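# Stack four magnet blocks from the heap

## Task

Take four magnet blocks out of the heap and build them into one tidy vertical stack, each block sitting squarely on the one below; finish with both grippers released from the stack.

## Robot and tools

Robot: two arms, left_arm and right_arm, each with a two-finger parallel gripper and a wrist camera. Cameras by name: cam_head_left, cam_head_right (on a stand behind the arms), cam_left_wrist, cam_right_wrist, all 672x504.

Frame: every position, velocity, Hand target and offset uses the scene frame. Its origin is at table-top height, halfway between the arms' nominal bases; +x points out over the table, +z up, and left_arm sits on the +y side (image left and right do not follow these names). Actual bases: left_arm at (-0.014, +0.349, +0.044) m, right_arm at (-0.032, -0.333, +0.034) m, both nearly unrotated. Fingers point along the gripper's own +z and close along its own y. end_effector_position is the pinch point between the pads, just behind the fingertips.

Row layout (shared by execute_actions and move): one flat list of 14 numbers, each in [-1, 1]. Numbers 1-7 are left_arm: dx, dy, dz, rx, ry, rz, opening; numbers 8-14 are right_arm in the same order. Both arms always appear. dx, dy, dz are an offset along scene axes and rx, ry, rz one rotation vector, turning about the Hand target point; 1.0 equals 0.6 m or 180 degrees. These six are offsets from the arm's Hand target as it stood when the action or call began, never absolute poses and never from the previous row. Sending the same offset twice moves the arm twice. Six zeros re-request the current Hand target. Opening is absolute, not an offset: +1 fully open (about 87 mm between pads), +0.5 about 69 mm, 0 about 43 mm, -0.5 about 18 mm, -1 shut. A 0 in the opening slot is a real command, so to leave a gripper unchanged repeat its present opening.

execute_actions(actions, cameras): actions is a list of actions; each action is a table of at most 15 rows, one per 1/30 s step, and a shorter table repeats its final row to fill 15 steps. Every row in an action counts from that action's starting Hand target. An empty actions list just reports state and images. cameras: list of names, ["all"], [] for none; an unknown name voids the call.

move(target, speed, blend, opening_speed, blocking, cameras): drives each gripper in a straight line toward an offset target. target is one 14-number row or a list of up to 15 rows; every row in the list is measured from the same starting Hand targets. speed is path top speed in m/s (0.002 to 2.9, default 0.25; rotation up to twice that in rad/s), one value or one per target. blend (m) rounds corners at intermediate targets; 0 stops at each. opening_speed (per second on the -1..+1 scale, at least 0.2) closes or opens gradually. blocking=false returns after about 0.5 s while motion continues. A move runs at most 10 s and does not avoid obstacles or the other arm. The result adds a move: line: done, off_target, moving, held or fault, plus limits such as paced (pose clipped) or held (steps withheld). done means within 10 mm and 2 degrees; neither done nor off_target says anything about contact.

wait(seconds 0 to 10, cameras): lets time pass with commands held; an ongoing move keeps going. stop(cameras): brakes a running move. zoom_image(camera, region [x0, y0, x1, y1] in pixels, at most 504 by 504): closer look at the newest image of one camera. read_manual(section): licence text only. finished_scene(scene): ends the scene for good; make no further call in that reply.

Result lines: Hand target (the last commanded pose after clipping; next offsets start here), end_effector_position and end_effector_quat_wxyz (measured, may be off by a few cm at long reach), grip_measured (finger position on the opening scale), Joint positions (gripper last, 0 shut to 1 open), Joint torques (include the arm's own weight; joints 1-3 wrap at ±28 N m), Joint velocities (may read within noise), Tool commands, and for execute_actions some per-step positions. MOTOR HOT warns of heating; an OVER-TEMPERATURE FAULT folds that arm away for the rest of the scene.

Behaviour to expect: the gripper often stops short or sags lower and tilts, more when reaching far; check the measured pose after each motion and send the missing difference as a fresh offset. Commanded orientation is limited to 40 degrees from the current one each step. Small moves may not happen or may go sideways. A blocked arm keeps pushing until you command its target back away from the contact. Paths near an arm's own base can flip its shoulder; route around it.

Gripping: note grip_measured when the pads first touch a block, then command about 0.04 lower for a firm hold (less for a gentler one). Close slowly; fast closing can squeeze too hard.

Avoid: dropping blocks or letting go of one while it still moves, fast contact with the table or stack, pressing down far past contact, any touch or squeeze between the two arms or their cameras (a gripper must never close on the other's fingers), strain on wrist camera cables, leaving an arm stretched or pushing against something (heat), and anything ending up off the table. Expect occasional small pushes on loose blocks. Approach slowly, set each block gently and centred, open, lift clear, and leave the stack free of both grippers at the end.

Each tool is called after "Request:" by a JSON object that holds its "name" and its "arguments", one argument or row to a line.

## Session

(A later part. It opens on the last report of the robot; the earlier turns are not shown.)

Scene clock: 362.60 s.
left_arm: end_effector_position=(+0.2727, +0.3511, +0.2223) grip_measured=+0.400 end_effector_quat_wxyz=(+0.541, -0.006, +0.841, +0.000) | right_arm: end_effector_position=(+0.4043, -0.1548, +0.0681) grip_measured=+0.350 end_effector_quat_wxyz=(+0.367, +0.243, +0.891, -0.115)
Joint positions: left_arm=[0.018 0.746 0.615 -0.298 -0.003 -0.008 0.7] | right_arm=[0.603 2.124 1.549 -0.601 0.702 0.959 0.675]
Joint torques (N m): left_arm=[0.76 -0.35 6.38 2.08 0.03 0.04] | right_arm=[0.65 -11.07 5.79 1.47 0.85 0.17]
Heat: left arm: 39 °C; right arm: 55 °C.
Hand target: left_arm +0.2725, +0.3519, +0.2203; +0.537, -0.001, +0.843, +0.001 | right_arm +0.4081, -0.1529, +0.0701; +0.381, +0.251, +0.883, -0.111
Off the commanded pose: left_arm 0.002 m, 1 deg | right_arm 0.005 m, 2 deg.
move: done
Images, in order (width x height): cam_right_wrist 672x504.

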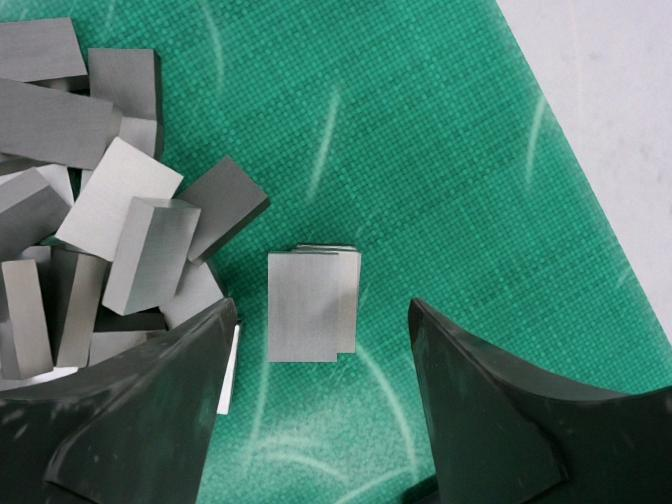

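Request:
{"name": "move", "arguments": {
  "target": [
    [0,0,0,0,0,0,0.4,0,0,-0.043,0,0,0,0.35],
    [0,0,0,0,0,0,0.4,0,0,-0.043,0,0,0,-0.31],
    [0,0,0,0,0,0,0.4,0,0,-0.043,0,0,0,0]
  ],
  "cameras": ["cam_right_wrist"],
  "speed": 0.06,
  "opening_speed": 0.5
}}

Request:
{"name": "zoom_image", "arguments": {
  "camera": "cam_right_wrist",
  "region": [200, 160, 460, 400]
}}

Scene clock: 369.60 s.
left_arm: end_effector_position=(+0.2727, +0.3511, +0.2223) grip_measured=+0.400 end_effector_quat_wxyz=(+0.541, -0.006, +0.841, +0.000) | right_arm: end_effector_position=(+0.4061, -0.1543, +0.0453) grip_measured=+0.000 end_effector_quat_wxyz=(+0.371, +0.244, +0.889, -0.113)
Joint positions: left_arm=[0.018 0.746 0.615 -0.298 -0.003 -0.008 0.7] | right_arm=[0.603 2.157 1.5 -0.509 0.706 0.96 0.5]
Joint torques (N m): left_arm=[0.77 -0.43 6.41 2.09 0.05 0.06] | right_arm=[0.65 -10.73 5.49 1.43 0.81 0.16]
Heat: left arm: 39 °C; right arm: 55 °C.
Hand target: left_arm +0.2725, +0.3519, +0.2203; +0.537, -0.001, +0.843, +0.001 | right_arm +0.4080, -0.1530, +0.0444; +0.381, +0.251, +0.883, -0.112
Off the commanded pose: left_arm 0.002 m, 1 deg | right_arm 0.003 m, 2 deg.
move: done
Images, in order (width x height): cam_right_wrist 672x504.

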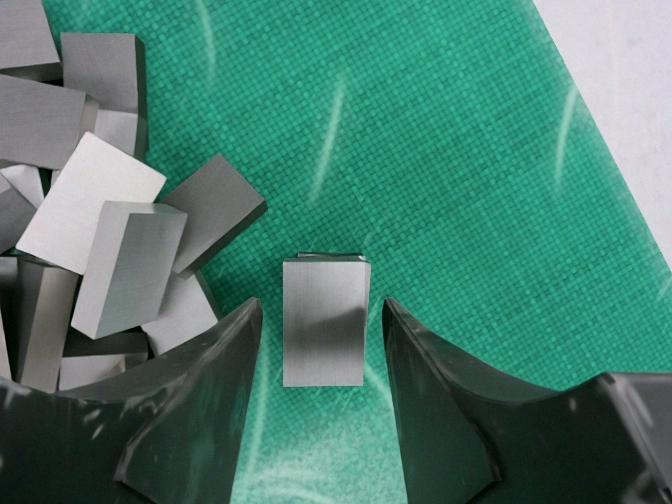

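Scaled by 1.938 from the camera's 672x504 image, which has a finer 960x720 frame.

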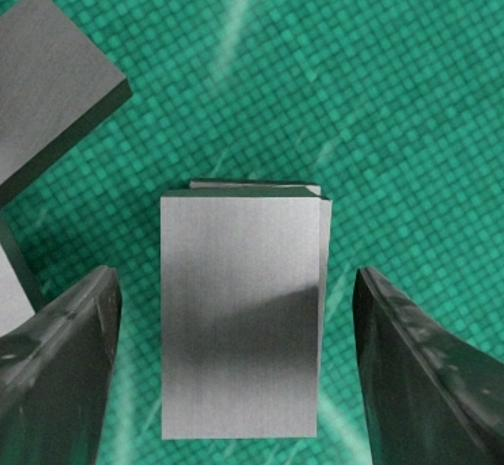

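Request:
{"name": "move", "arguments": {
  "target": [
    [0,0,0,0,0,0,0.4,0,0,-0.022,0,0,0,0.05],
    [0,0,0,0,0,0,0.4,0,0,-0.022,0,0,0,-0.31],
    [0,0,0,0,0,0,0.4,0,0,-0.022,0,0,0,0.1],
    [0,0,0,0,0,0,0.4,-0.07,0.04,0.09,0,0,0,0.1]
  ],
  "cameras": ["cam_right_wrist"],
  "speed": [0.06,0.06,0.06,0.15],
  "opening_speed": 0.5
}}

Request:
{"name": "zoom_image", "arguments": {
  "camera": "cam_right_wrist",
  "region": [200, 60, 460, 300]
}}

Scene clock: 378.87 s.
left_arm: end_effector_position=(+0.2727, +0.3511, +0.2223) grip_measured=+0.400 end_effector_quat_wxyz=(+0.541, -0.006, +0.841, +0.000) | right_arm: end_effector_position=(+0.3567, -0.1330, +0.0765) grip_measured=+0.100 end_effector_quat_wxyz=(+0.358, +0.235, +0.895, -0.126)
Joint positions: left_arm=[0.018 0.746 0.615 -0.298 -0.003 -0.008 0.7] | right_arm=[0.714 2.062 1.504 -0.736 0.738 1.091 0.55]
Joint torques (N m): left_arm=[0.73 -0.38 6.26 2.1 0.05 0.04] | right_arm=[0.27 -12.93 8.91 0.84 0.91 0.18]
Heat: left arm: 39 °C; right arm: 56 °C.
Hand target: left_arm +0.2725, +0.3519, +0.2203; +0.537, -0.001, +0.843, +0.001 | right_arm +0.3660, -0.1290, +0.0984; +0.381, +0.251, +0.883, -0.112
Off the commanded pose: left_arm 0.002 m, 1 deg | right_arm 0.024 m, 4 deg.
move: off_target (right_arm)
Images, in order (width x height): cam_right_wrist 672x504.

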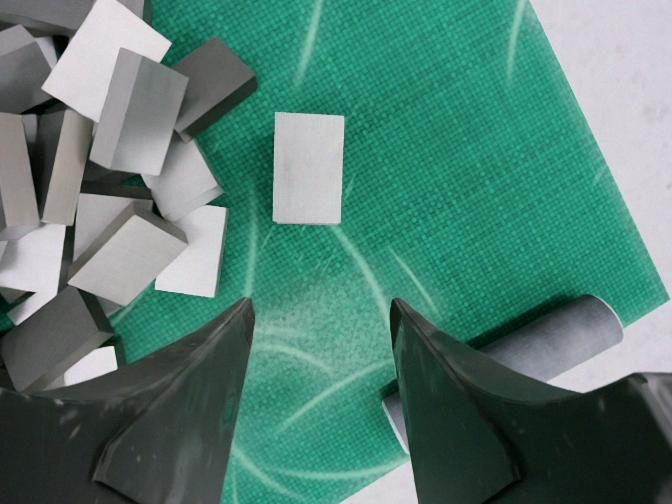

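Scaled by 1.938 from the camera's 672x504 image, which has a finer 960x720 frame.

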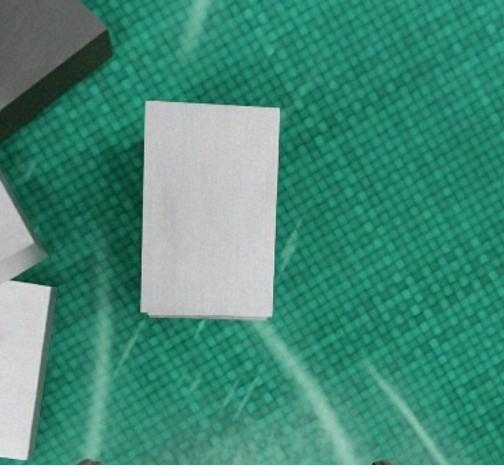

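Neat stack of four, released.

Request:
{"name": "finished_scene", "arguments": {
  "scene": 2
}}

The scene is finished: the task was done.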